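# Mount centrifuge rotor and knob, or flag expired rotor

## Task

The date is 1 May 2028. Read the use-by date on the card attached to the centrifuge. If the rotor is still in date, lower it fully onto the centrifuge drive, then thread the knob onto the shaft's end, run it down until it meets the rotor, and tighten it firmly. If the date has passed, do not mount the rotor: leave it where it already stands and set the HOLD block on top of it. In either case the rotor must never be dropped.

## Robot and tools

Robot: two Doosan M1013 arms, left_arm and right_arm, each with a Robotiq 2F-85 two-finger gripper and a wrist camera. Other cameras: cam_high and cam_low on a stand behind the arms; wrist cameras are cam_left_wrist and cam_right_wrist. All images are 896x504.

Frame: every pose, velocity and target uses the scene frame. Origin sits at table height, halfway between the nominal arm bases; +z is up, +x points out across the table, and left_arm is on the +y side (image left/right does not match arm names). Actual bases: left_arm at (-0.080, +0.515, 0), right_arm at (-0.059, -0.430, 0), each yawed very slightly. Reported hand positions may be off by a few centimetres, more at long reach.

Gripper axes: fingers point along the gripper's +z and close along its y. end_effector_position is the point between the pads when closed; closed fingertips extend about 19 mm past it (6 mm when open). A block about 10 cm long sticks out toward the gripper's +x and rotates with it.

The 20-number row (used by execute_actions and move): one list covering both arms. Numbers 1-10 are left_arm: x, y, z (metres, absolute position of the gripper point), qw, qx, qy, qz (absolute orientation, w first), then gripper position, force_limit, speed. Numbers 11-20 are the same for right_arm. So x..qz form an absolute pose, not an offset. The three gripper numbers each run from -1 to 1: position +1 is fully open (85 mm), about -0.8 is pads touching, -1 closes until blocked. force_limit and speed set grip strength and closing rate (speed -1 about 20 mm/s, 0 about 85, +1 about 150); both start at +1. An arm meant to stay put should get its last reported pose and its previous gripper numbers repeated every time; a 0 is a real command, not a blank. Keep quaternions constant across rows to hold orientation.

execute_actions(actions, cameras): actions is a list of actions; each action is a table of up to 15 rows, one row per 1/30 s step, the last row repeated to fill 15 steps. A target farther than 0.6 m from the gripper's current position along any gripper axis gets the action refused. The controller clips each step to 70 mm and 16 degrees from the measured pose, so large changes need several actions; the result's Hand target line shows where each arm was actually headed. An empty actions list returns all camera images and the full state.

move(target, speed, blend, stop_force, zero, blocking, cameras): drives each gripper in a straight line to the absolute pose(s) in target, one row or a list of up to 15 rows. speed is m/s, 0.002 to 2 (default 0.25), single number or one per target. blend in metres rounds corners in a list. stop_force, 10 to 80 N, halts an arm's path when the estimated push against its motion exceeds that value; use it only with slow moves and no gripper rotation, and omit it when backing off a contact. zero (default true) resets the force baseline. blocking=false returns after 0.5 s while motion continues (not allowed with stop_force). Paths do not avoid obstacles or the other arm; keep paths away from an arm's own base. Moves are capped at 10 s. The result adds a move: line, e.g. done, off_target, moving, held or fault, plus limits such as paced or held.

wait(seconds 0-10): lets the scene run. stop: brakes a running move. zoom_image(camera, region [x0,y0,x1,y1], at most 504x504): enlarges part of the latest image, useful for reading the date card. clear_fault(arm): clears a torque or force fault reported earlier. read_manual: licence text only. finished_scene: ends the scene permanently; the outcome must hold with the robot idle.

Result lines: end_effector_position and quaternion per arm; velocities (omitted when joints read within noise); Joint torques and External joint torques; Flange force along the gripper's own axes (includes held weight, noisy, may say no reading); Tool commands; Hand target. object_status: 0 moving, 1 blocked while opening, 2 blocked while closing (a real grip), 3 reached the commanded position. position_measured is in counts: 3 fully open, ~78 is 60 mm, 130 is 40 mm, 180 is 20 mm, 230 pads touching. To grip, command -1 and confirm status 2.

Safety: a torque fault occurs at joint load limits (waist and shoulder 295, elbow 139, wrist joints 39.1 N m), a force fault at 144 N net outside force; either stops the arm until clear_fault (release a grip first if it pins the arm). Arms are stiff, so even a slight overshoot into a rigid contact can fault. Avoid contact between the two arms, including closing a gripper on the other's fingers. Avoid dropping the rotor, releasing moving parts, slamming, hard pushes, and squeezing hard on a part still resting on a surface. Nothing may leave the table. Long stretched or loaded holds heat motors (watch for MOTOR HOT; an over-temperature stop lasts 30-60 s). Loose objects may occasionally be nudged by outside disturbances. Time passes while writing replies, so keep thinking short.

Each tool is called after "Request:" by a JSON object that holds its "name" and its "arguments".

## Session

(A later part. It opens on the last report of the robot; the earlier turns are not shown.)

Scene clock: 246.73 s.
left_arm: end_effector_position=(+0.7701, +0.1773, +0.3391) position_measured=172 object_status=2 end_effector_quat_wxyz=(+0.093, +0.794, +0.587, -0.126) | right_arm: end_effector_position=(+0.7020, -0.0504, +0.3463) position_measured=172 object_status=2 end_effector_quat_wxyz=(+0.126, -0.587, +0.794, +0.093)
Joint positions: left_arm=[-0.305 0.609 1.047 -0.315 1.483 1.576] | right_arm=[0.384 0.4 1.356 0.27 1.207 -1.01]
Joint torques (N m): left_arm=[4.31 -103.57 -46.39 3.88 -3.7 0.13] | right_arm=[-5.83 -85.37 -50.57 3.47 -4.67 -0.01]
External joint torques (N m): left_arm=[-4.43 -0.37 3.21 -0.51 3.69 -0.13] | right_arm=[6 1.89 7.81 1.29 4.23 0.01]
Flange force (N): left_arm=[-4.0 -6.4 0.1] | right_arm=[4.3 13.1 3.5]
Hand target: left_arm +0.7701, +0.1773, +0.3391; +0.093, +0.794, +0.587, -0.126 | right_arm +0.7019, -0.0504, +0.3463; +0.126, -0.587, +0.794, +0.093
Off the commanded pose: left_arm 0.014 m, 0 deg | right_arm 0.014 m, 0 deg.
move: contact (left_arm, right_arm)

Request:
{"name": "move", "arguments": {"target": [[0.7701,0.1773,0.351,0.0930,0.7940,0.5875,-0.1258,-1,0.4,-1,0.7019,-0.0504,0.358,-0.1258,0.5875,-0.7940,-0.0930,-1,0.4,-1],[0.7804,0.1738,0.351,0.0875,0.8188,0.5523,-0.1297,-1,0.4,-1,0.6928,-0.0473,0.358,-0.1297,0.5523,-0.8188,-0.0875,-1,0.4,-1],[0.7904,0.1693,0.351,0.0817,0.8421,0.5161,-0.1334,-1,0.4,-1,0.6841,-0.0434,0.358,-0.1334,0.5161,-0.8421,-0.0817,-1,0.4,-1]], "speed": 0.03}}

Request:
{"name": "move", "arguments": {"target": [[0.7904,0.1693,0.325,0.0817,0.8421,0.5161,-0.1334,-1,0.4,-1,0.6841,-0.0434,0.332,-0.1334,0.5161,-0.8421,-0.0817,-1,0.4,-1]], "speed": 0.015, "stop_force": 14}}

Scene clock: 254.27 s.
left_arm: end_effector_position=(+0.7904, +0.1693, +0.3510) position_measured=172 object_status=2 end_effector_quat_wxyz=(+0.082, +0.842, +0.516, -0.133) | right_arm: end_effector_position=(+0.6841, -0.0434, +0.3580) position_measured=172 object_status=2 end_effector_quat_wxyz=(+0.133, -0.516, +0.842, +0.082)
Joint positions: left_arm=[-0.307 0.68 0.907 -0.311 1.601 1.719] | right_arm=[0.414 0.357 1.396 0.227 1.161 -0.799]
Joint torques (N m): left_arm=[12.22 -135.13 -57.8 4.18 -0.24 0.02] | right_arm=[-7.52 -115.83 -64.39 4.01 -0.39 0.02]
External joint torques (N m): left_arm=[-11.81 25.52 14.76 -0.77 0.35 -0.02] | right_arm=[7.76 35.69 21.27 0.71 -0.17 -0.02]
Flange force (N): left_arm=[-3.4 3.3 28.3] | right_arm=[-0.7 1.3 43.2]
Hand target: left_arm +0.7904, +0.1693, +0.3510; +0.082, +0.842, +0.516, -0.133 | right_arm +0.6841, -0.0434, +0.3580; +0.133, -0.516, +0.842, +0.082
Off the commanded pose: left_arm 0.000 m, 0 deg | right_arm 0.000 m, 0 deg.
move: done

Scene clock: 255.67 s.
left_arm: end_effector_position=(+0.7905, +0.1694, +0.3389) position_measured=172 object_status=2 end_effector_quat_wxyz=(+0.082, +0.842, +0.516, -0.133) | right_arm: end_effector_position=(+0.6842, -0.0433, +0.3463) position_measured=172 object_status=2 end_effector_quat_wxyz=(+0.134, -0.516, +0.842, +0.082)
Joint positions: left_arm=[-0.307 0.681 0.928 -0.31 1.581 1.725] | right_arm=[0.414 0.361 1.412 0.229 1.141 -0.804]
Joint torques (N m): left_arm=[6.58 -108.55 -44.16 4.84 -1.93 0.02] | right_arm=[-8.49 -88.14 -48.28 2.49 -1.24 0.08]
External joint torques (N m): left_arm=[-6.48 -1.24 1.15 -1.45 2.05 -0.02] | right_arm=[8.66 8.69 5.66 2.17 0.68 -0.08]
Flange force (N): left_arm=[-7.0 -2.7 0.6] | right_arm=[-4.6 6.7 11.9]
Hand target: left_arm +0.7905, +0.1693, +0.3389; +0.082, +0.842, +0.516, -0.133 | right_arm +0.6841, -0.0433, +0.3462; +0.134, -0.516, +0.842, +0.082
Off the commanded pose: left_arm 0.014 m, 0 deg | right_arm 0.014 m, 0 deg.
move: contact (left_arm, right_arm)

Request:
{"name": "move", "arguments": {"target": [[0.7904,0.1693,0.342,0.0817,0.8421,0.5161,-0.1334,-1,0.4,-1,0.6841,-0.0434,0.349,-0.1334,0.5161,-0.8421,-0.0817,-1,0.4,-1],[0.7962,0.1663,0.342,0.0782,0.8554,0.4938,-0.1355,-1,0.4,-1,0.6790,-0.0408,0.349,-0.1355,0.4938,-0.8554,-0.0782,-1,0.4,-1]], "speed": 0.03}}

Request:
{"name": "move", "arguments": {"target": [[0.7962,0.1663,0.325,0.0782,0.8554,0.4938,-0.1355,-1,0.4,-1,0.6790,-0.0408,0.332,-0.1355,0.4938,-0.8554,-0.0782,-1,0.4,-1]], "speed": 0.015, "stop_force": 14}}

Scene clock: 261.10 s.
left_arm: end_effector_position=(+0.7962, +0.1663, +0.3420) position_measured=172 object_status=2 end_effector_quat_wxyz=(+0.078, +0.855, +0.494, -0.136) | right_arm: end_effector_position=(+0.6790, -0.0408, +0.3490) position_measured=172 object_status=2 end_effector_quat_wxyz=(+0.136, -0.494, +0.855, +0.078)
Joint positions: left_arm=[-0.309 0.703 0.884 -0.308 1.617 1.767] | right_arm=[0.424 0.349 1.423 0.214 1.129 -0.737]
Joint torques (N m): left_arm=[17.47 -136.13 -57.63 5.64 -0.33 0.07] | right_arm=[-10.19 -116.2 -62.66 3 0.84 0.13]
External joint torques (N m): left_arm=[-17.19 23.97 14.42 -2.22 0.48 -0.07] | right_arm=[10.38 37.57 19.92 1.65 -1.43 -0.13]
Flange force (N): left_arm=[-9.3 2.7 29.2] | right_arm=[-6.3 1.7 46.5]
Hand target: left_arm +0.7962, +0.1663, +0.3420; +0.078, +0.855, +0.494, -0.135 | right_arm +0.6790, -0.0408, +0.3490; +0.135, -0.494, +0.855, +0.078
Off the commanded pose: left_arm 0.000 m, 0 deg | right_arm 0.000 m, 0 deg.
move: done

Scene clock: 262.23 s.
left_arm: end_effector_position=(+0.7962, +0.1663, +0.3342) position_measured=172 object_status=2 end_effector_quat_wxyz=(+0.078, +0.855, +0.494, -0.135) | right_arm: end_effector_position=(+0.6790, -0.0408, +0.3413) position_measured=172 object_status=2 end_effector_quat_wxyz=(+0.136, -0.494, +0.855, +0.078)
Joint positions: left_arm=[-0.309 0.703 0.898 -0.308 1.604 1.771] | right_arm=[0.424 0.352 1.433 0.215 1.116 -0.741]
Joint torques (N m): left_arm=[15.55 -113.57 -46.35 7.06 -2.16 0.08] | right_arm=[-6.91 -88.07 -49.43 3.01 -1.66 0.19]
External joint torques (N m): left_arm=[-15.6 1.85 3.34 -3.67 2.32 -0.08] | right_arm=[7.06 9.58 6.83 1.63 1.06 -0.19]
Flange force (N): left_arm=[-15.2 -1.4 6.8] | right_arm=[-1.9 6.1 12.3]
Hand target: left_arm +0.7962, +0.1663, +0.3342; +0.078, +0.855, +0.494, -0.135 | right_arm +0.6790, -0.0408, +0.3412; +0.136, -0.494, +0.855, +0.078
Off the commanded pose: left_arm 0.009 m, 0 deg | right_arm 0.009 m, 0 deg.
move: contact (left_arm, right_arm)

Request:
{"name": "move", "arguments": {"target": [[0.7962,0.1663,0.3342,0.0782,0.8554,0.4938,-0.1355,1,0.4,-1,0.6790,-0.0408,0.3412,-0.1355,0.4938,-0.8554,-0.0782,1,0.4,-1],[0.8008,0.1754,0.44,0.0782,0.8554,0.4938,-0.1355,1,0.4,0,0.6744,-0.0498,0.45,-0.1355,0.4938,-0.8554,-0.0782,1,0.4,0],[0.76,0.26,0.56,0,0.7071,0.7071,0,1,0.4,0,0.50,-0.2,0.50,0,0.7071,-0.7071,0,1,0.4,0]], "speed": 0.15, "cameras": ["all"]}}

Scene clock: 272.20 s.
left_arm: end_effector_position=(+0.7599, +0.2600, +0.5601) position_measured=3 object_status=3 end_effector_quat_wxyz=(+0.000, +0.707, +0.707, +0.000) | right_arm: end_effector_position=(+0.5000, -0.2000, +0.5000) position_measured=3 object_status=3 end_effector_quat_wxyz=(+0.000, +0.707, -0.707, +0.000)
Joint positions: left_arm=[-0.321 0.599 0.636 0 1.906 1.236] | right_arm=[0.38 0.073 1.467 0 1.602 -1.237]
Joint torques (N m): left_arm=[-1.97 -96.48 -37.56 3.56 -0.32 0.1] | right_arm=[-0.59 -52.11 -43.48 4.2 0.06 0.1]
External joint torques (N m): left_arm=[1.94 -4.68 -3.4 0.67 0.34 -0.1] | right_arm=[0.76 1.49 0.63 0.1 -0.04 -0.1]
Flange force (N): left_arm=[1.1 3.6 -8.2] | right_arm=[-1.5 -0.8 1.2]
Hand target: left_arm +0.7600, +0.2600, +0.5600; +0.000, +0.707, +0.707, +0.000 | right_arm +0.5000, -0.2000, +0.5000; +0.000, +0.707, -0.707, +0.000
Off the commanded pose: left_arm 0.000 m, 0 deg | right_arm 0.000 m, 0 deg.
move: done

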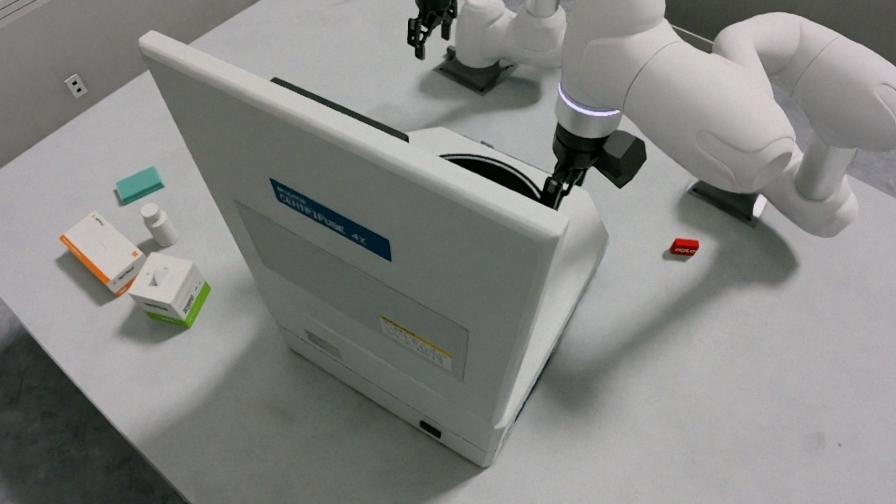

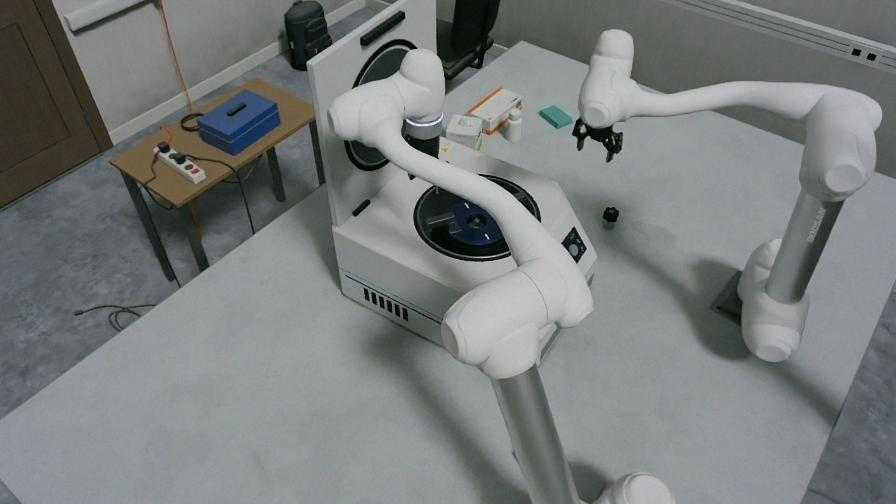

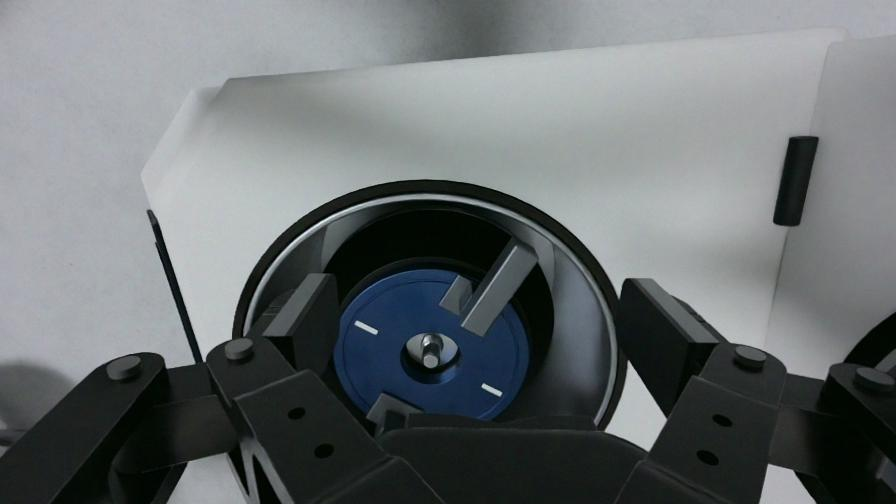

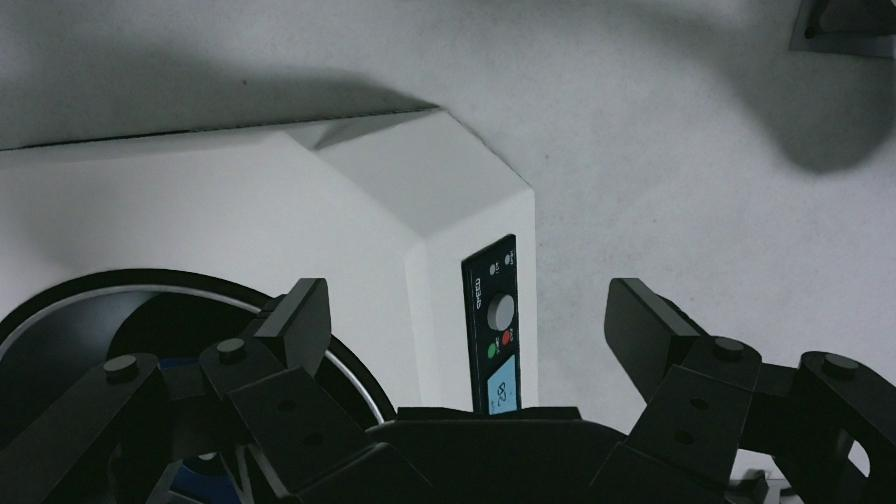

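Request:
{"name": "move", "arguments": {"target": [[0.45,0.36,0.55,0,0.7071,0.7071,0,1,0.4,0,0.42,-0.45,0.5,0,0.7071,-0.7071,0,1,0.4,0]], "speed": 0.3, "cameras": ["cam_low","cam_right_wrist"]}}

Request:
{"name": "zoom_image", "arguments": {"camera": "cam_low", "region": [410, 160, 550, 270]}}

Request:
{"name": "zoom_image", "arguments": {"camera": "cam_low", "region": [585, 190, 635, 240]}}

Scene clock: 282.03 s.
left_arm: end_effector_position=(+0.4501, +0.3600, +0.5499) position_measured=3 object_status=3 end_effector_quat_wxyz=(+0.000, +0.707, +0.707, +0.000) | right_arm: end_effector_position=(+0.4200, -0.4500, +0.5000) position_measured=3 object_status=3 end_effector_quat_wxyz=(+0.000, +0.707, -0.707, +0.000)
Joint positions: left_arm=[-0.334 -0.006 1.458 0 1.689 1.223] | right_arm=[-0.067 -0.13 1.663 0 1.609 -1.684]
Joint torques (N m): left_arm=[-2.16 -41.12 -39.54 3.85 -0.42 0.09] | right_arm=[-0.47 -31.72 -43.24 4.15 0.01 0.26]
External joint torques (N m): left_arm=[2.42 -1.41 -3.61 0.63 0.43 -0.09] | right_arm=[0.58 2.72 0.54 0.13 -0.03 -0.26]
Flange force (N): left_arm=[3.0 4.8 -7.7] | right_arm=[-0.5 -3.7 0.9]
Hand target: left_arm +0.4500, +0.3600, +0.5500; +0.000, +0.707, +0.707, +0.000 | right_arm +0.4200, -0.4500, +0.5000; +0.000, +0.707, -0.707, +0.000
Off the commanded pose: left_arm 0.000 m, 0 deg | right_arm 0.000 m, 0 deg.
move: done
Images, in order (width x height): cam_low 896x504, cam_right_wrist 896x504.

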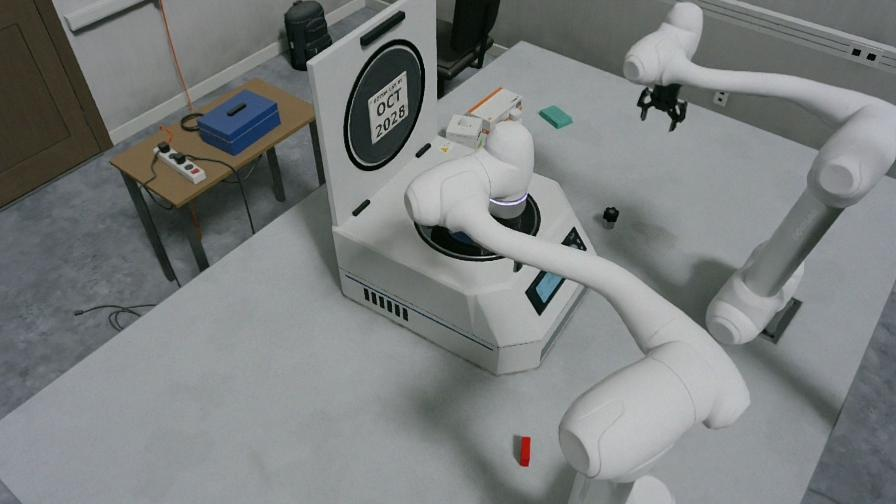

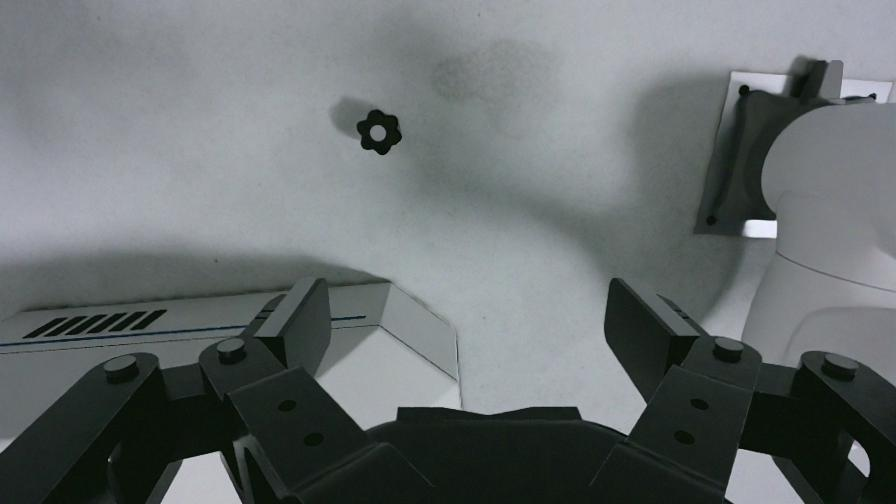

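Scaled by 3.600.

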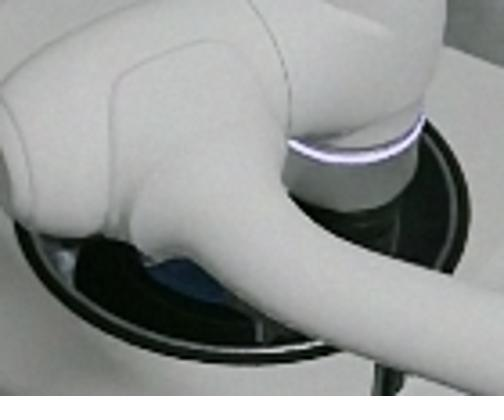

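Scaled by 10.080.

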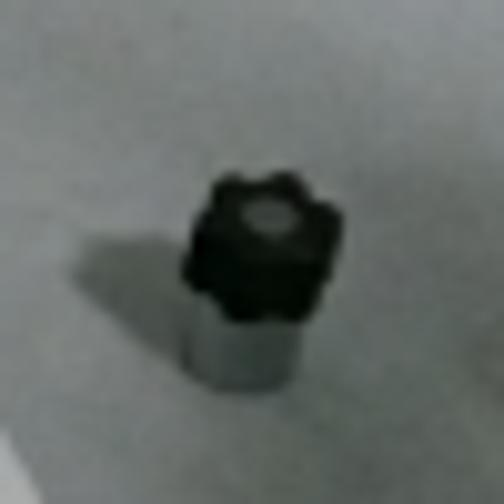

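Request:
{"name": "zoom_image", "arguments": {"camera": "cam_right_wrist", "region": [330, 90, 430, 170]}}

Scaled by 5.040.

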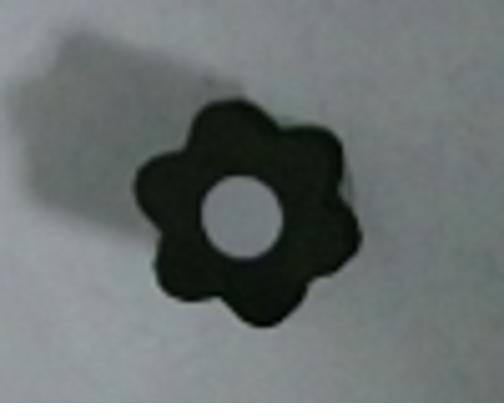

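Request:
{"name": "move", "arguments": {"target": [[0.45,0.36,0.55,0,0.7071,0.7071,0,1,0.4,0,0.47,-0.46,0.42,0,0.9962,-0.0872,0,1,0.4,0],[0.45,0.36,0.55,0,0.7071,0.7071,0,1,0.4,0,0.5,-0.465,0.34,0,0.8192,0.5736,0,1,0.4,0],[0.45,0.36,0.55,0,0.7071,0.7071,0,1,0.4,0,0.5175,-0.4655,0.20,0,0.1994,0.9799,0,1,0.4,0]], "speed": 0.6, "blend": 0.02, "cameras": ["cam_right_wrist"]}}

Request:
{"name": "zoom_image", "arguments": {"camera": "cam_right_wrist", "region": [390, 180, 550, 300]}}

Scene clock: 300.93 s.
left_arm: end_effector_position=(+0.4500, +0.3600, +0.5500) position_measured=3 object_status=3 end_effector_quat_wxyz=(+0.000, +0.707, +0.707, +0.000) | right_arm: end_effector_position=(+0.5175, -0.4655, +0.2000) position_measured=3 object_status=3 end_effector_quat_wxyz=(+0.000, +0.199, +0.980, +0.000)
Joint positions: left_arm=[-0.334 -0.006 1.458 0 1.689 1.223] | right_arm=[-0.074 0.148 1.942 0 1.052 -6.002]
Joint torques (N m): left_arm=[-1.94 -41.53 -39.36 3.85 -0.38 0.11] | right_arm=[-0.4 -54.65 -37.89 3.75 0.07 0.09]
External joint torques (N m): left_arm=[1.96 -0.99 -3.68 0.59 0.4 -0.11] | right_arm=[0.66 1.44 0.72 0.07 0 -0.09]
Flange force (N): left_arm=[2.0 5.3 -7.9] | right_arm=[-0.6 1.2 2.0]
Hand target: left_arm +0.4500, +0.3600, +0.5500; +0.000, +0.707, +0.707, +0.000 | right_arm +0.5175, -0.4655, +0.2000; +0.000, +0.199, +0.980, +0.000
Off the commanded pose: left_arm 0.000 m, 0 deg | right_arm 0.000 m, 0 deg.
move: done
Images, in order (width x height): cam_right_wrist 896x504.

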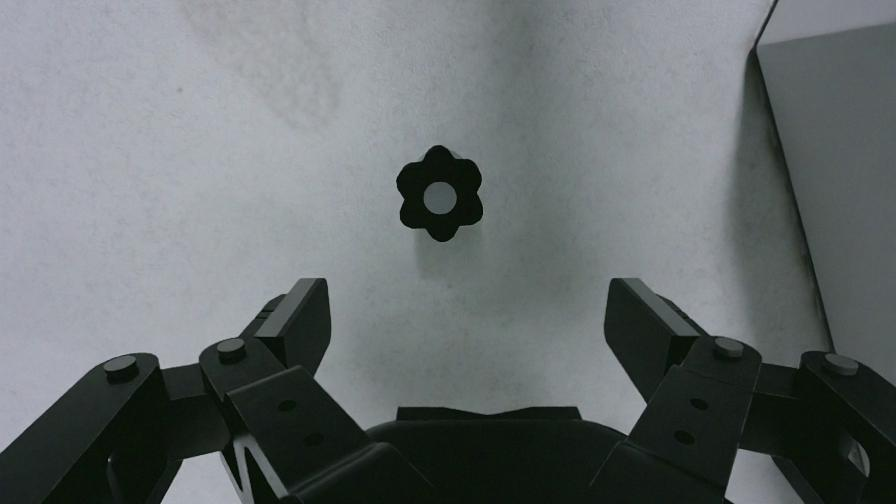

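Scaled by 3.150.

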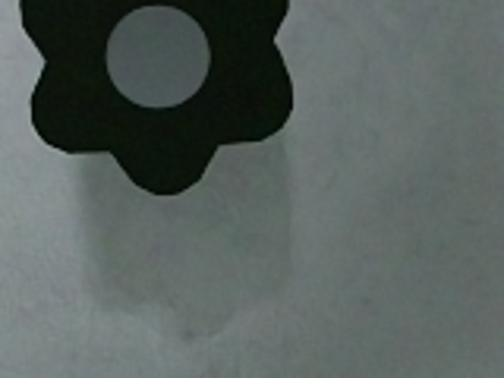

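Request:
{"name": "move", "arguments": {"target": [[0.45,0.36,0.55,0,0.7071,0.7071,0,1,0.4,0,0.4995,-0.4718,0.14,0,0.1994,0.9799,0,1,0.4,0]], "speed": 0.15, "cameras": ["cam_right_wrist","cam_low"]}}

Request:
{"name": "zoom_image", "arguments": {"camera": "cam_low", "region": [570, 150, 690, 240]}}

Scene clock: 306.70 s.
left_arm: end_effector_position=(+0.4500, +0.3600, +0.5500) position_measured=3 object_status=3 end_effector_quat_wxyz=(+0.000, +0.707, +0.707, +0.000) | right_arm: end_effector_position=(+0.4995, -0.4718, +0.1400) position_measured=3 object_status=3 end_effector_quat_wxyz=(+0.000, +0.199, +0.980, +0.000)
Joint positions: left_arm=[-0.334 -0.006 1.458 0 1.689 1.223] | right_arm=[-0.089 0.18 2.032 0 0.93 -6.017]
Joint torques (N m): left_arm=[-2.03 -41.71 -39.4 3.85 -0.39 0.1] | right_arm=[-0.48 -54.62 -34.93 3.54 0.02 0.09]
External joint torques (N m): left_arm=[2.3 -1.16 -3.73 0.62 0.42 -0.1] | right_arm=[0.6 1.66 0.73 -0.04 0.05 -0.09]
Flange force (N): left_arm=[2.6 5.3 -8.0] | right_arm=[-0.8 1.2 2.3]
Hand target: left_arm +0.4500, +0.3600, +0.5500; +0.000, +0.707, +0.707, +0.000 | right_arm +0.4995, -0.4718, +0.1400; +0.000, +0.199, +0.980, +0.000
Off the commanded pose: left_arm 0.000 m, 0 deg | right_arm 0.000 m, 0 deg.
move: done
Images, in order (width x height): cam_low 896x504, cam_right_wrist 896x504.

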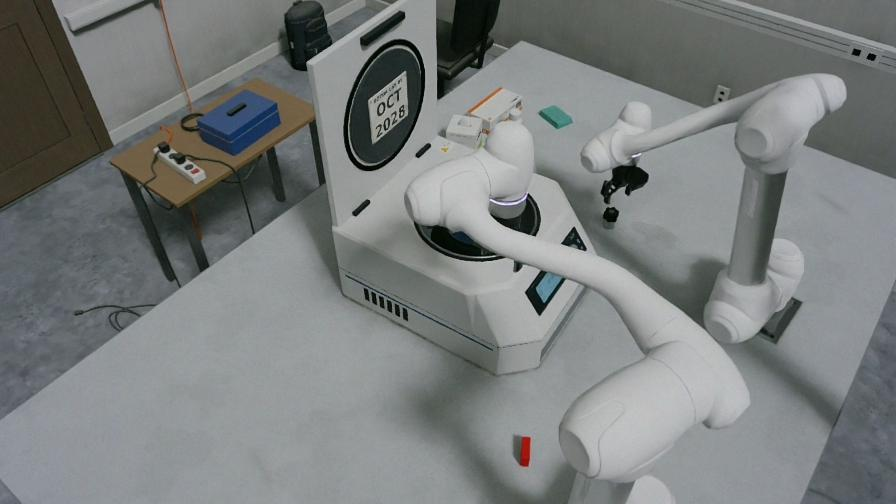

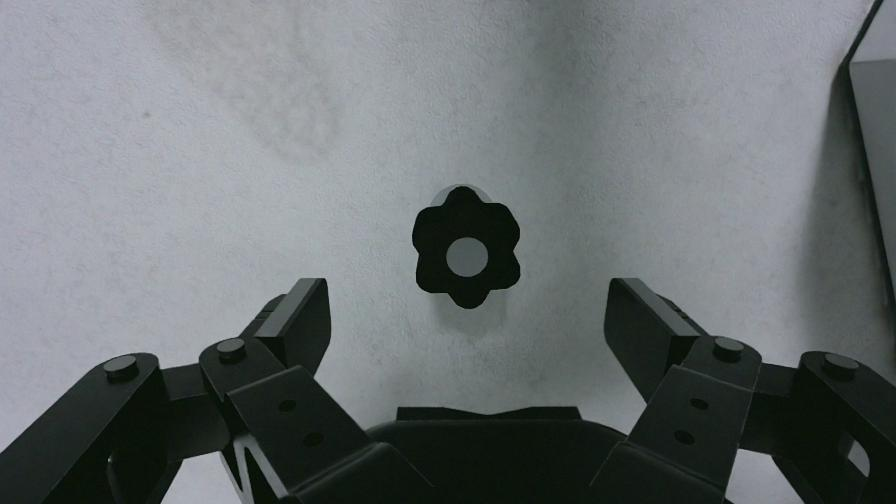

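Scaled by 4.200.

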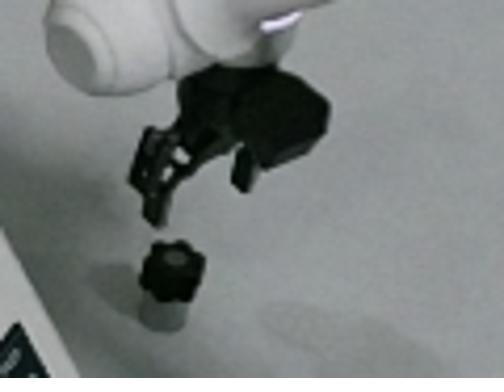

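Request:
{"name": "move", "arguments": {"target": [[0.45,0.45,0.55,0,0.7071,0.7071,0,1,0.4,0,0.5051,-0.4749,0.100,0,0.1994,0.9799,0,1,0.4,0]], "speed": 0.15, "cameras": ["cam_right_wrist"]}}

Scene clock: 322.53 s.
left_arm: end_effector_position=(+0.4500, +0.4500, +0.5500) position_measured=3 object_status=3 end_effector_quat_wxyz=(+0.000, +0.707, +0.707, +0.000) | right_arm: end_effector_position=(+0.5051, -0.4749, +0.1000) position_measured=3 object_status=3 end_effector_quat_wxyz=(+0.000, +0.199, +0.980, +0.000)
Joint positions: left_arm=[-0.174 -0.035 1.487 0 1.69 1.383] | right_arm=[-0.093 0.234 2.054 0 0.854 -6.021]
Joint torques (N m): left_arm=[-1.92 -38.58 -39.49 3.96 -0.4 0.1] | right_arm=[-0.79 -58.45 -32.95 3.32 0.09 0.13]
External joint torques (N m): left_arm=[1.97 -0.83 -3.54 0.49 0.41 -0.1] | right_arm=[1 1.39 0.62 -0.01 -0.02 -0.13]
Flange force (N): left_arm=[2.9 4.7 -7.6] | right_arm=[-0.3 1.7 2.2]
Hand target: left_arm +0.4500, +0.4500, +0.5500; +0.000, +0.707, +0.707, +0.000 | right_arm +0.5051, -0.4749, +0.1000; +0.000, +0.199, +0.980, +0.000
Off the commanded pose: left_arm 0.000 m, 0 deg | right_arm 0.000 m, 0 deg.
move: done
Images, in order (width x height): cam_right_wrist 896x504.

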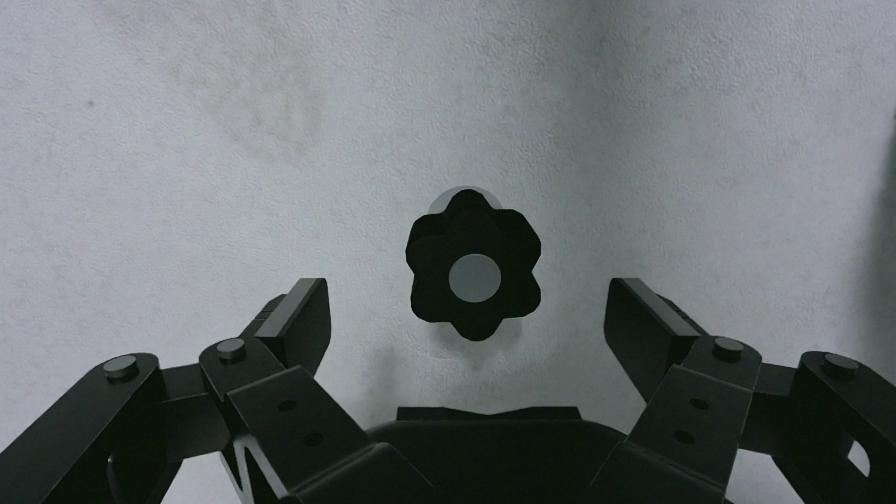

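Request:
{"name": "move", "arguments": {"target": [0.45,0.45,0.55,0,0.7071,0.7071,0,1,0.4,0,0.5040,-0.4745,0.066,0,0.1994,0.9799,0,1,0.4,0], "speed": 0.04, "stop_force": 15, "cameras": ["cam_right_wrist"]}}

Request:
{"name": "move", "arguments": {"target": [0.45,0.45,0.55,0,0.7071,0.7071,0,1,0.4,0,0.5040,-0.4745,0.066,0,0.1994,0.9799,0,-1,0.0,-1], "speed": 0.04, "cameras": ["cam_right_wrist"]}}

Scene clock: 328.23 s.
left_arm: end_effector_position=(+0.4500, +0.4500, +0.5500) position_measured=3 object_status=3 end_effector_quat_wxyz=(+0.000, +0.707, +0.707, +0.000) | right_arm: end_effector_position=(+0.5040, -0.4745, +0.0660) position_measured=3 object_status=3 end_effector_quat_wxyz=(+0.000, +0.199, +0.980, +0.000)
Joint positions: left_arm=[-0.174 -0.035 1.487 0 1.69 1.383] | right_arm=[-0.093 0.275 2.081 0 0.786 -6.021]
Joint torques (N m): left_arm=[-2.16 -38.54 -39.33 3.84 -0.41 0.09] | right_arm=[-0.32 -59.94 -31.27 3.14 0.08 0.13]
External joint torques (N m): left_arm=[2.14 -0.79 -3.64 0.6 0.42 -0.09] | right_arm=[0.57 0.8 1.18 -0.06 0 -0.13]
Flange force (N): left_arm=[3.2 5.0 -7.8] | right_arm=[1.3 0.4 1.8]
Hand target: left_arm +0.4500, +0.4500, +0.5500; +0.000, +0.707, +0.707, +0.000 | right_arm +0.5040, -0.4745, +0.0660; +0.000, +0.199, +0.980, +0.000
Off the commanded pose: left_arm 0.000 m, 0 deg | right_arm 0.000 m, 0 deg.
move: done
Images, in order (width x height): cam_right_wrist 896x504.

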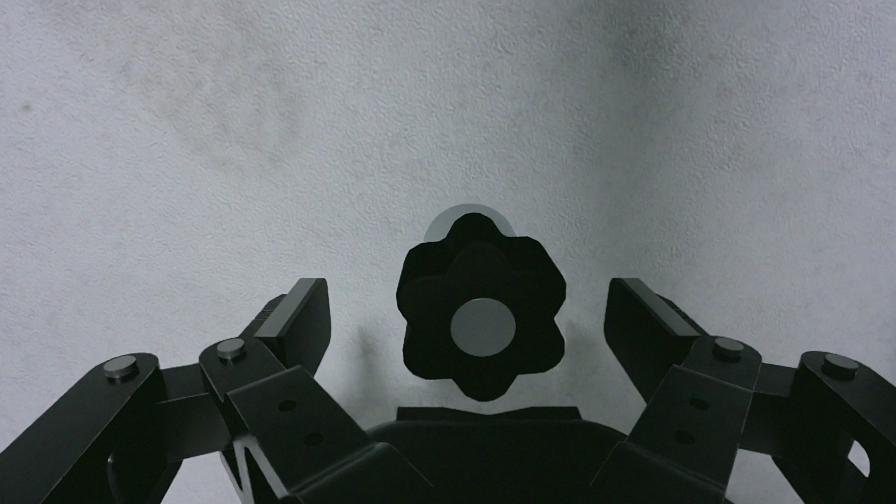

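Scene clock: 330.73 s.
left_arm: end_effector_position=(+0.4500, +0.4500, +0.5500) position_measured=3 object_status=3 end_effector_quat_wxyz=(+0.000, +0.707, +0.707, +0.000) | right_arm: end_effector_position=(+0.5040, -0.4745, +0.0660) position_measured=110 object_status=0 end_effector_quat_wxyz=(+0.000, +0.199, +0.980, +0.000)
Joint positions: left_arm=[-0.174 -0.035 1.487 0 1.69 1.383] | right_arm=[-0.093 0.275 2.081 0 0.786 -6.021]
Joint torques (N m): left_arm=[-2.12 -38.57 -39.51 3.86 -0.37 0.08] | right_arm=[-0.3 -34.7 -18.6 3.66 -2.47 0.3]
External joint torques (N m): left_arm=[2.26 -0.79 -3.55 0.61 0.38 -0.08] | right_arm=[0.58 -24.65 -11.52 -0.57 2.55 -0.3]
Flange force (N): left_arm=[3.5 4.9 -7.6] | right_arm=[9.0 -2.5 -44.9]
Hand target: left_arm +0.4500, +0.4500, +0.5500; +0.000, +0.707, +0.707, +0.000 | right_arm +0.5040, -0.4745, +0.0660; +0.000, +0.199, +0.980, +0.000
Off the commanded pose: left_arm 0.000 m, 0 deg | right_arm 0.000 m, 0 deg.
move: done
Images, in order (width x height): cam_right_wrist 896x504.

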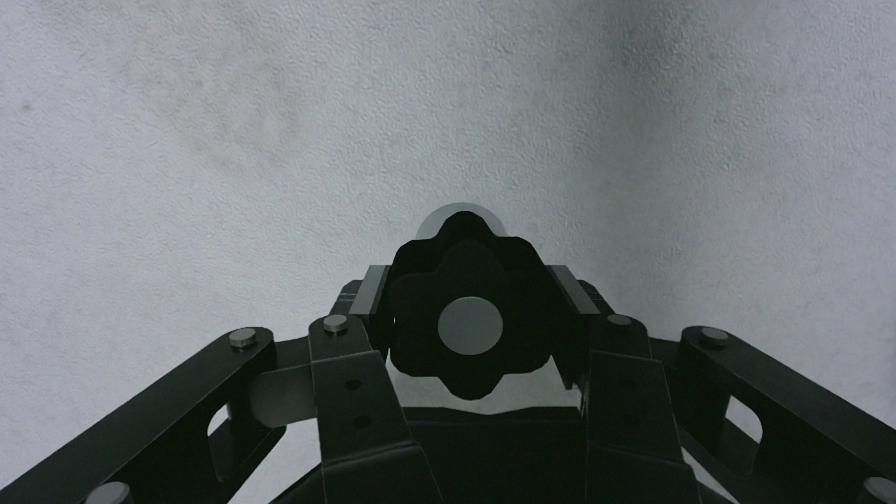

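Request:
{"name": "move", "arguments": {"target": [0.45,0.45,0.55,0,0.7071,0.7071,0,1,0.4,0,0.5040,-0.4745,0.1,0,0.1994,0.9799,0,-1,0.0,-1], "speed": 0.03, "cameras": ["cam_right_wrist","cam_low"]}}

Scene clock: 334.03 s.
left_arm: end_effector_position=(+0.4500, +0.4500, +0.5500) position_measured=3 object_status=3 end_effector_quat_wxyz=(+0.000, +0.707, +0.707, +0.000) | right_arm: end_effector_position=(+0.5040, -0.4745, +0.1000) position_measured=110 object_status=2 end_effector_quat_wxyz=(+0.000, +0.199, +0.980, +0.000)
Joint positions: left_arm=[-0.174 -0.035 1.487 0 1.69 1.383] | right_arm=[-0.093 0.232 2.056 0 0.853 -6.021]
Joint torques (N m): left_arm=[-2.07 -38.59 -39.51 3.86 -0.39 0.12] | right_arm=[-0.32 -60.16 -34.52 3.26 0.1 0.24]
External joint torques (N m): left_arm=[2.3 -1.71 -3.84 0.63 0.41 -0.12] | right_arm=[0.48 3.72 2.31 0.04 -0.03 -0.24]
Flange force (N): left_arm=[3.6 3.9 -8.0] | right_arm=[-0.7 0.7 6.3]
Hand target: left_arm +0.4500, +0.4500, +0.5500; +0.000, +0.707, +0.707, +0.000 | right_arm +0.5040, -0.4745, +0.1000; +0.000, +0.199, +0.980, +0.000
Off the commanded pose: left_arm 0.000 m, 0 deg | right_arm 0.000 m, 0 deg.
move: done
Images, in order (width x height): cam_low 896x504, cam_right_wrist 896x504.

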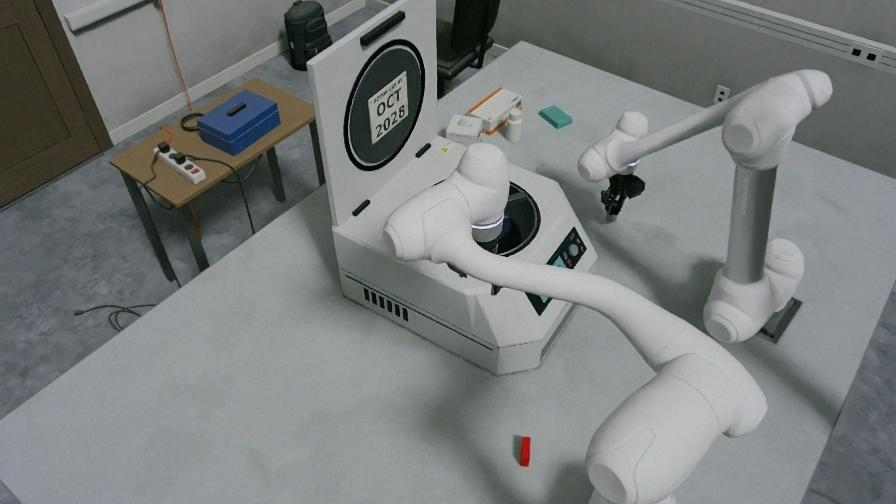

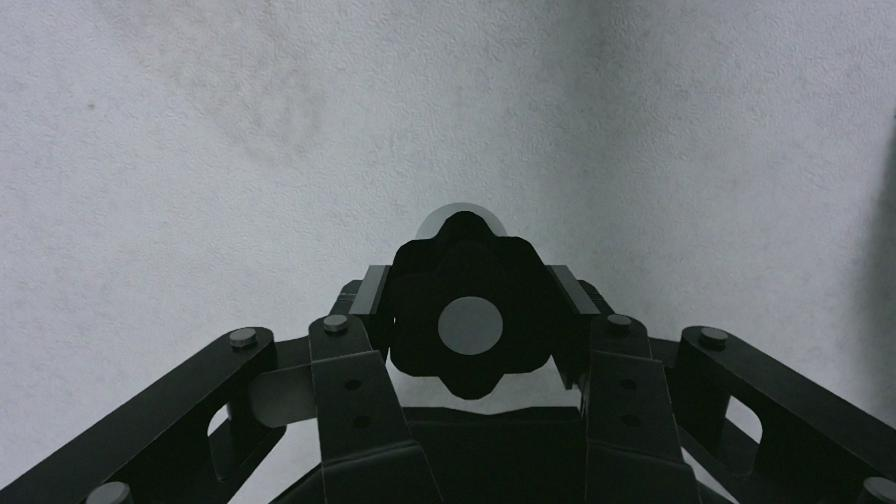

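Request:
{"name": "move", "arguments": {"target": [[0.45,0.45,0.55,0,0.7071,0.7071,0,1,0.4,0,0.5040,-0.4745,0.35,0,0.1994,0.9799,0,-1,0.0,-1],[0.45,0.45,0.55,0,0.7071,0.7071,0,1,0.4,0,0.56,-0.36,0.48,0,0.1994,0.9799,0,-1,0.0,-1],[0.45,0.45,0.55,0,0.7071,0.7071,0,1,0.4,0,0.7341,0.0546,0.45,0,0.1994,0.9799,0,-1,0.0,-1]], "speed": 0.2, "blend": [0.08,0.05,0], "cameras": ["cam_right_wrist","cam_low","cam_high"]}}

Scene clock: 346.17 s.
left_arm: end_effector_position=(+0.4500, +0.4500, +0.5500) position_measured=3 object_status=3 end_effector_quat_wxyz=(+0.000, +0.707, +0.707, +0.000) | right_arm: end_effector_position=(+0.7341, +0.0546, +0.4501) position_measured=110 object_status=2 end_effector_quat_wxyz=(+0.000, +0.199, +0.980, +0.000)
Joint positions: left_arm=[-0.174 -0.035 1.487 0 1.69 1.383] | right_arm=[0.558 0.656 0.745 0 1.741 -5.37]
Joint torques (N m): left_arm=[-2.15 -38.38 -39.37 3.8 -0.41 0.12] | right_arm=[-0.56 -110.57 -44.97 4.46 0.09 0.24]
External joint torques (N m): left_arm=[2.34 -0.55 -3.45 0.63 0.42 -0.12] | right_arm=[0.89 2.98 2.34 -0.06 -0.05 -0.24]
Flange force (N): left_arm=[3.6 5.2 -7.5] | right_arm=[1.9 -1.5 4.7]
Hand target: left_arm +0.4500, +0.4500, +0.5500; +0.000, +0.707, +0.707, +0.000 | right_arm +0.7341, +0.0546, +0.4500; +0.000, +0.199, +0.980, +0.000
Off the commanded pose: left_arm 0.000 m, 0 deg | right_arm 0.000 m, 0 deg.
move: done
Images, in order (width x height): cam_high 896x504, cam_low 896x504, cam_right_wrist 896x504.

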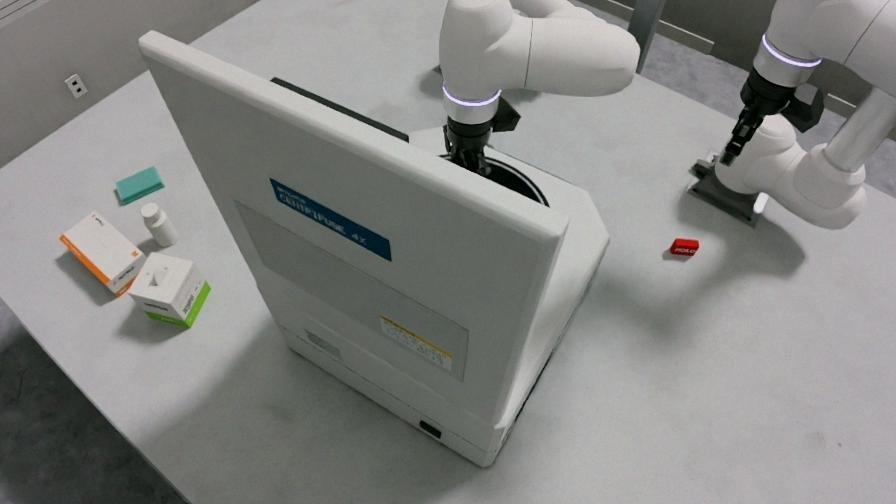

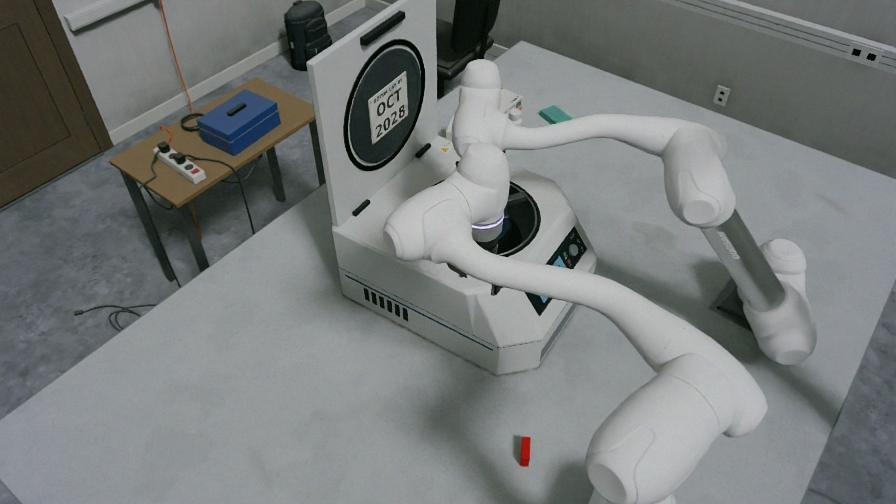

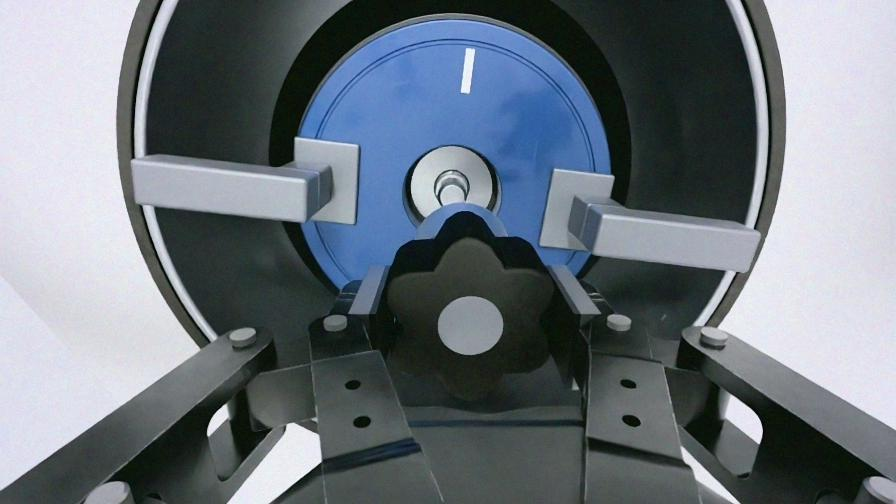

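Request:
{"name": "zoom_image", "arguments": {"camera": "cam_right_wrist", "region": [368, 120, 568, 270]}}

Scaled by 2.520.

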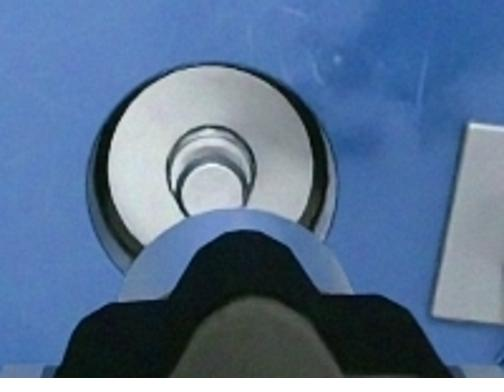

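Request:
{"name": "move", "arguments": {"target": [0.45,0.45,0.55,0,0.7071,0.7071,0,1,0.4,0,0.7307,0.0522,0.38,0,0.1994,0.9799,0,-1,0.0,-1], "speed": 0.05, "stop_force": 15, "cameras": ["cam_right_wrist"]}}

Request:
{"name": "zoom_image", "arguments": {"camera": "cam_right_wrist", "region": [368, 120, 568, 270]}}

Scene clock: 360.93 s.
left_arm: end_effector_position=(+0.4500, +0.4500, +0.5500) position_measured=3 object_status=3 end_effector_quat_wxyz=(+0.000, +0.707, +0.707, +0.000) | right_arm: end_effector_position=(+0.7307, +0.0522, +0.3800) position_measured=110 object_status=2 end_effector_quat_wxyz=(+0.000, +0.199, +0.980, +0.000)
Joint positions: left_arm=[-0.174 -0.035 1.487 0 1.69 1.383] | right_arm=[0.557 0.632 0.911 0 1.599 -5.37]
Joint torques (N m): left_arm=[-1.69 -38.35 -39.56 3.85 -0.44 0.1] | right_arm=[-0.72 -108.97 -45.75 4.35 0.04 0.19]
External joint torques (N m): left_arm=[1.59 -0.86 -3.53 0.61 0.44 -0.1] | right_arm=[0.99 3.66 2.67 0.11 -0.01 -0.19]
Flange force (N): left_arm=[2.2 4.5 -7.6] | right_arm=[1.6 -0.8 4.8]
Hand target: left_arm +0.4500, +0.4500, +0.5500; +0.000, +0.707, +0.707, +0.000 | right_arm +0.7307, +0.0522, +0.3800; +0.000, +0.199, +0.980, +0.000
Off the commanded pose: left_arm 0.000 m, 0 deg | right_arm 0.000 m, 0 deg.
move: done
Images, in order (width x height): cam_right_wrist 896x504.

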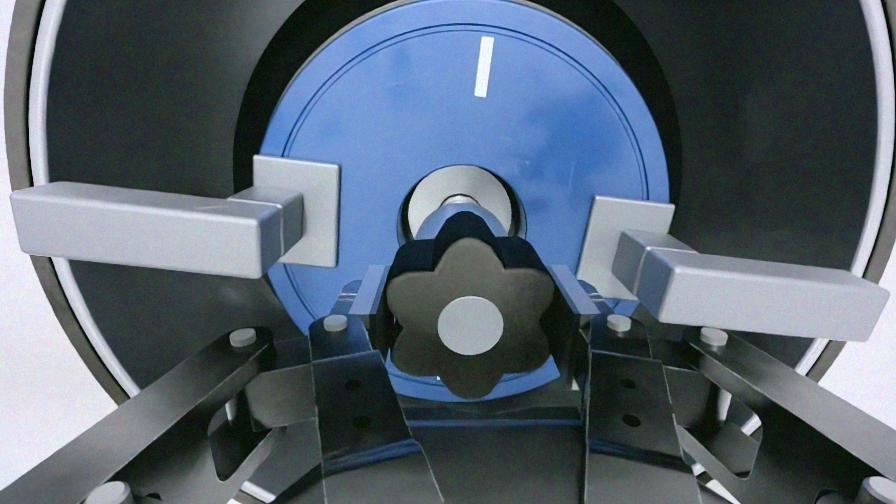

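Scaled by 2.520.

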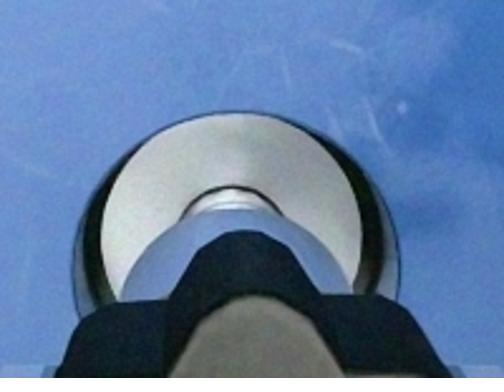

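Request:
{"name": "move", "arguments": {"target": [0.45,0.45,0.55,0,0.7071,0.7071,0,1,0.4,0,0.7307,0.0522,0.335,0,0.1994,0.9799,0,-1,0.0,-1], "speed": 0.012, "stop_force": 12, "cameras": ["cam_right_wrist"]}}

Scene clock: 367.33 s.
left_arm: end_effector_position=(+0.4500, +0.4500, +0.5500) position_measured=3 object_status=3 end_effector_quat_wxyz=(+0.000, +0.707, +0.707, +0.000) | right_arm: end_effector_position=(+0.7308, +0.0523, +0.3420) position_measured=110 object_status=2 end_effector_quat_wxyz=(+0.000, +0.199, +0.980, +0.000)
Joint positions: left_arm=[-0.174 -0.035 1.487 0 1.69 1.383] | right_arm=[0.557 0.632 0.979 0 1.53 -5.37]
Joint torques (N m): left_arm=[-1.99 -38.26 -39.42 3.87 -0.38 0.12] | right_arm=[-6.6 -111.75 -44.38 2.07 2.58 0.12]
External joint torques (N m): left_arm=[2.16 -1.52 -3.73 0.6 0.4 -0.12] | right_arm=[6.89 6.99 1.66 2.34 -2.54 -0.12]
Flange force (N): left_arm=[3.4 4.0 -7.8] | right_arm=[2.9 8.6 7.7]
Hand target: left_arm +0.4500, +0.4500, +0.5500; +0.000, +0.707, +0.707, +0.000 | right_arm +0.7308, +0.0523, +0.3420; +0.000, +0.199, +0.980, +0.000
Off the commanded pose: left_arm 0.000 m, 0 deg | right_arm 0.007 m, 0 deg.
move: contact (right_arm)
Images, in order (width x height): cam_right_wrist 896x504.

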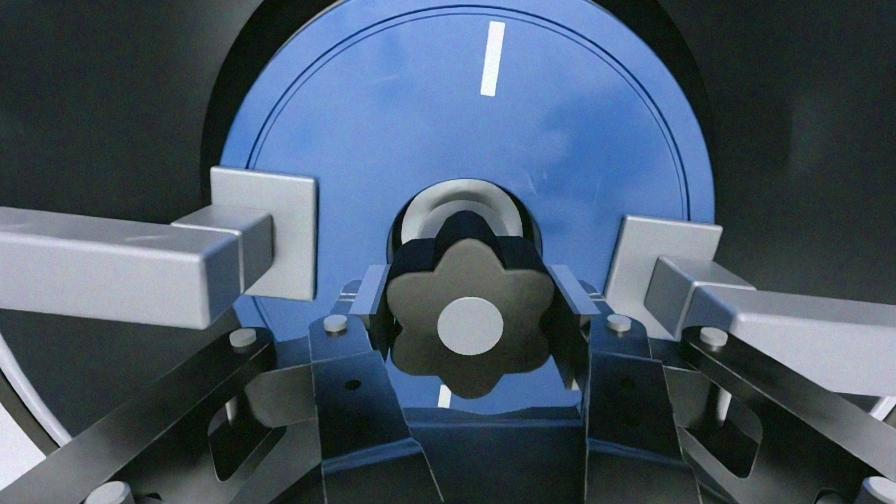

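Request:
{"name": "move", "arguments": {"target": [0.45,0.45,0.55,0,0.7071,0.7071,0,1,0.4,0,0.7310,0.0528,0.342,0,0.1994,0.9799,0,-1,0.0,-1], "speed": 0.01}}

Scene clock: 370.57 s.
left_arm: end_effector_position=(+0.4500, +0.4500, +0.5500) position_measured=3 object_status=3 end_effector_quat_wxyz=(+0.000, +0.707, +0.707, +0.000) | right_arm: end_effector_position=(+0.7310, +0.0528, +0.3420) position_measured=110 object_status=2 end_effector_quat_wxyz=(+0.000, +0.199, +0.980, +0.000)
Joint positions: left_arm=[-0.174 -0.035 1.487 0 1.69 1.383] | right_arm=[0.558 0.633 0.977 0 1.532 -5.37]
Joint torques (N m): left_arm=[-2.16 -38.43 -39.42 3.89 -0.4 0.14] | right_arm=[-2.76 -107.56 -45.91 3.56 -0.39 0.15]
External joint torques (N m): left_arm=[2.11 -0.68 -3.61 0.56 0.4 -0.14] | right_arm=[3.04 2.28 2.96 0.88 0.42 -0.15]
Flange force (N): left_arm=[3.1 5.1 -7.8] | right_arm=[5.1 -1.8 4.4]
Hand target: left_arm +0.4500, +0.4500, +0.5500; +0.000, +0.707, +0.707, +0.000 | right_arm +0.7310, +0.0528, +0.3420; +0.000, +0.199, +0.980, +0.000
Off the commanded pose: left_arm 0.000 m, 0 deg | right_arm 0.000 m, 0 deg.
move: done

Request:
{"name": "move", "arguments": {"target": [0.45,0.45,0.55,0,0.7071,0.7071,0,1,0.4,0,0.7308,0.0529,0.32,0,0.1994,0.9799,0,-1,0.0,-1], "speed": 0.008, "stop_force": 12, "cameras": ["cam_right_wrist"]}}

Scene clock: 373.63 s.
left_arm: end_effector_position=(+0.4500, +0.4500, +0.5500) position_measured=3 object_status=3 end_effector_quat_wxyz=(+0.000, +0.707, +0.707, +0.000) | right_arm: end_effector_position=(+0.7309, +0.0529, +0.3339) position_measured=110 object_status=2 end_effector_quat_wxyz=(+0.000, +0.199, +0.980, +0.000)
Joint positions: left_arm=[-0.174 -0.035 1.487 0 1.69 1.383] | right_arm=[0.558 0.634 0.99 0 1.517 -5.37]
Joint torques (N m): left_arm=[-1.99 -38.33 -39.37 3.89 -0.39 0.09] | right_arm=[-6.42 -90.14 -35.63 2.31 -1.1 0.06]
External joint torques (N m): left_arm=[2.03 -1.32 -3.7 0.57 0.41 -0.09] | right_arm=[6.76 -15.49 -7.43 2.15 1.14 -0.06]
Flange force (N): left_arm=[3.1 4.2 -7.8] | right_arm=[8.4 0.6 -15.6]
Hand target: left_arm +0.4500, +0.4500, +0.5500; +0.000, +0.707, +0.707, +0.000 | right_arm +0.7309, +0.0529, +0.3339; +0.000, +0.199, +0.980, +0.000
Off the commanded pose: left_arm 0.000 m, 0 deg | right_arm 0.014 m, 0 deg.
move: contact (right_arm)
Images, in order (width x height): cam_right_wrist 896x504.

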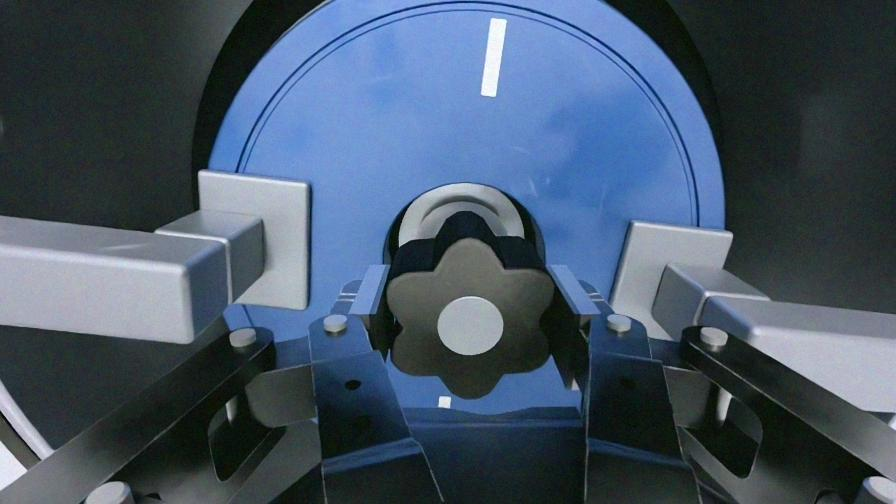

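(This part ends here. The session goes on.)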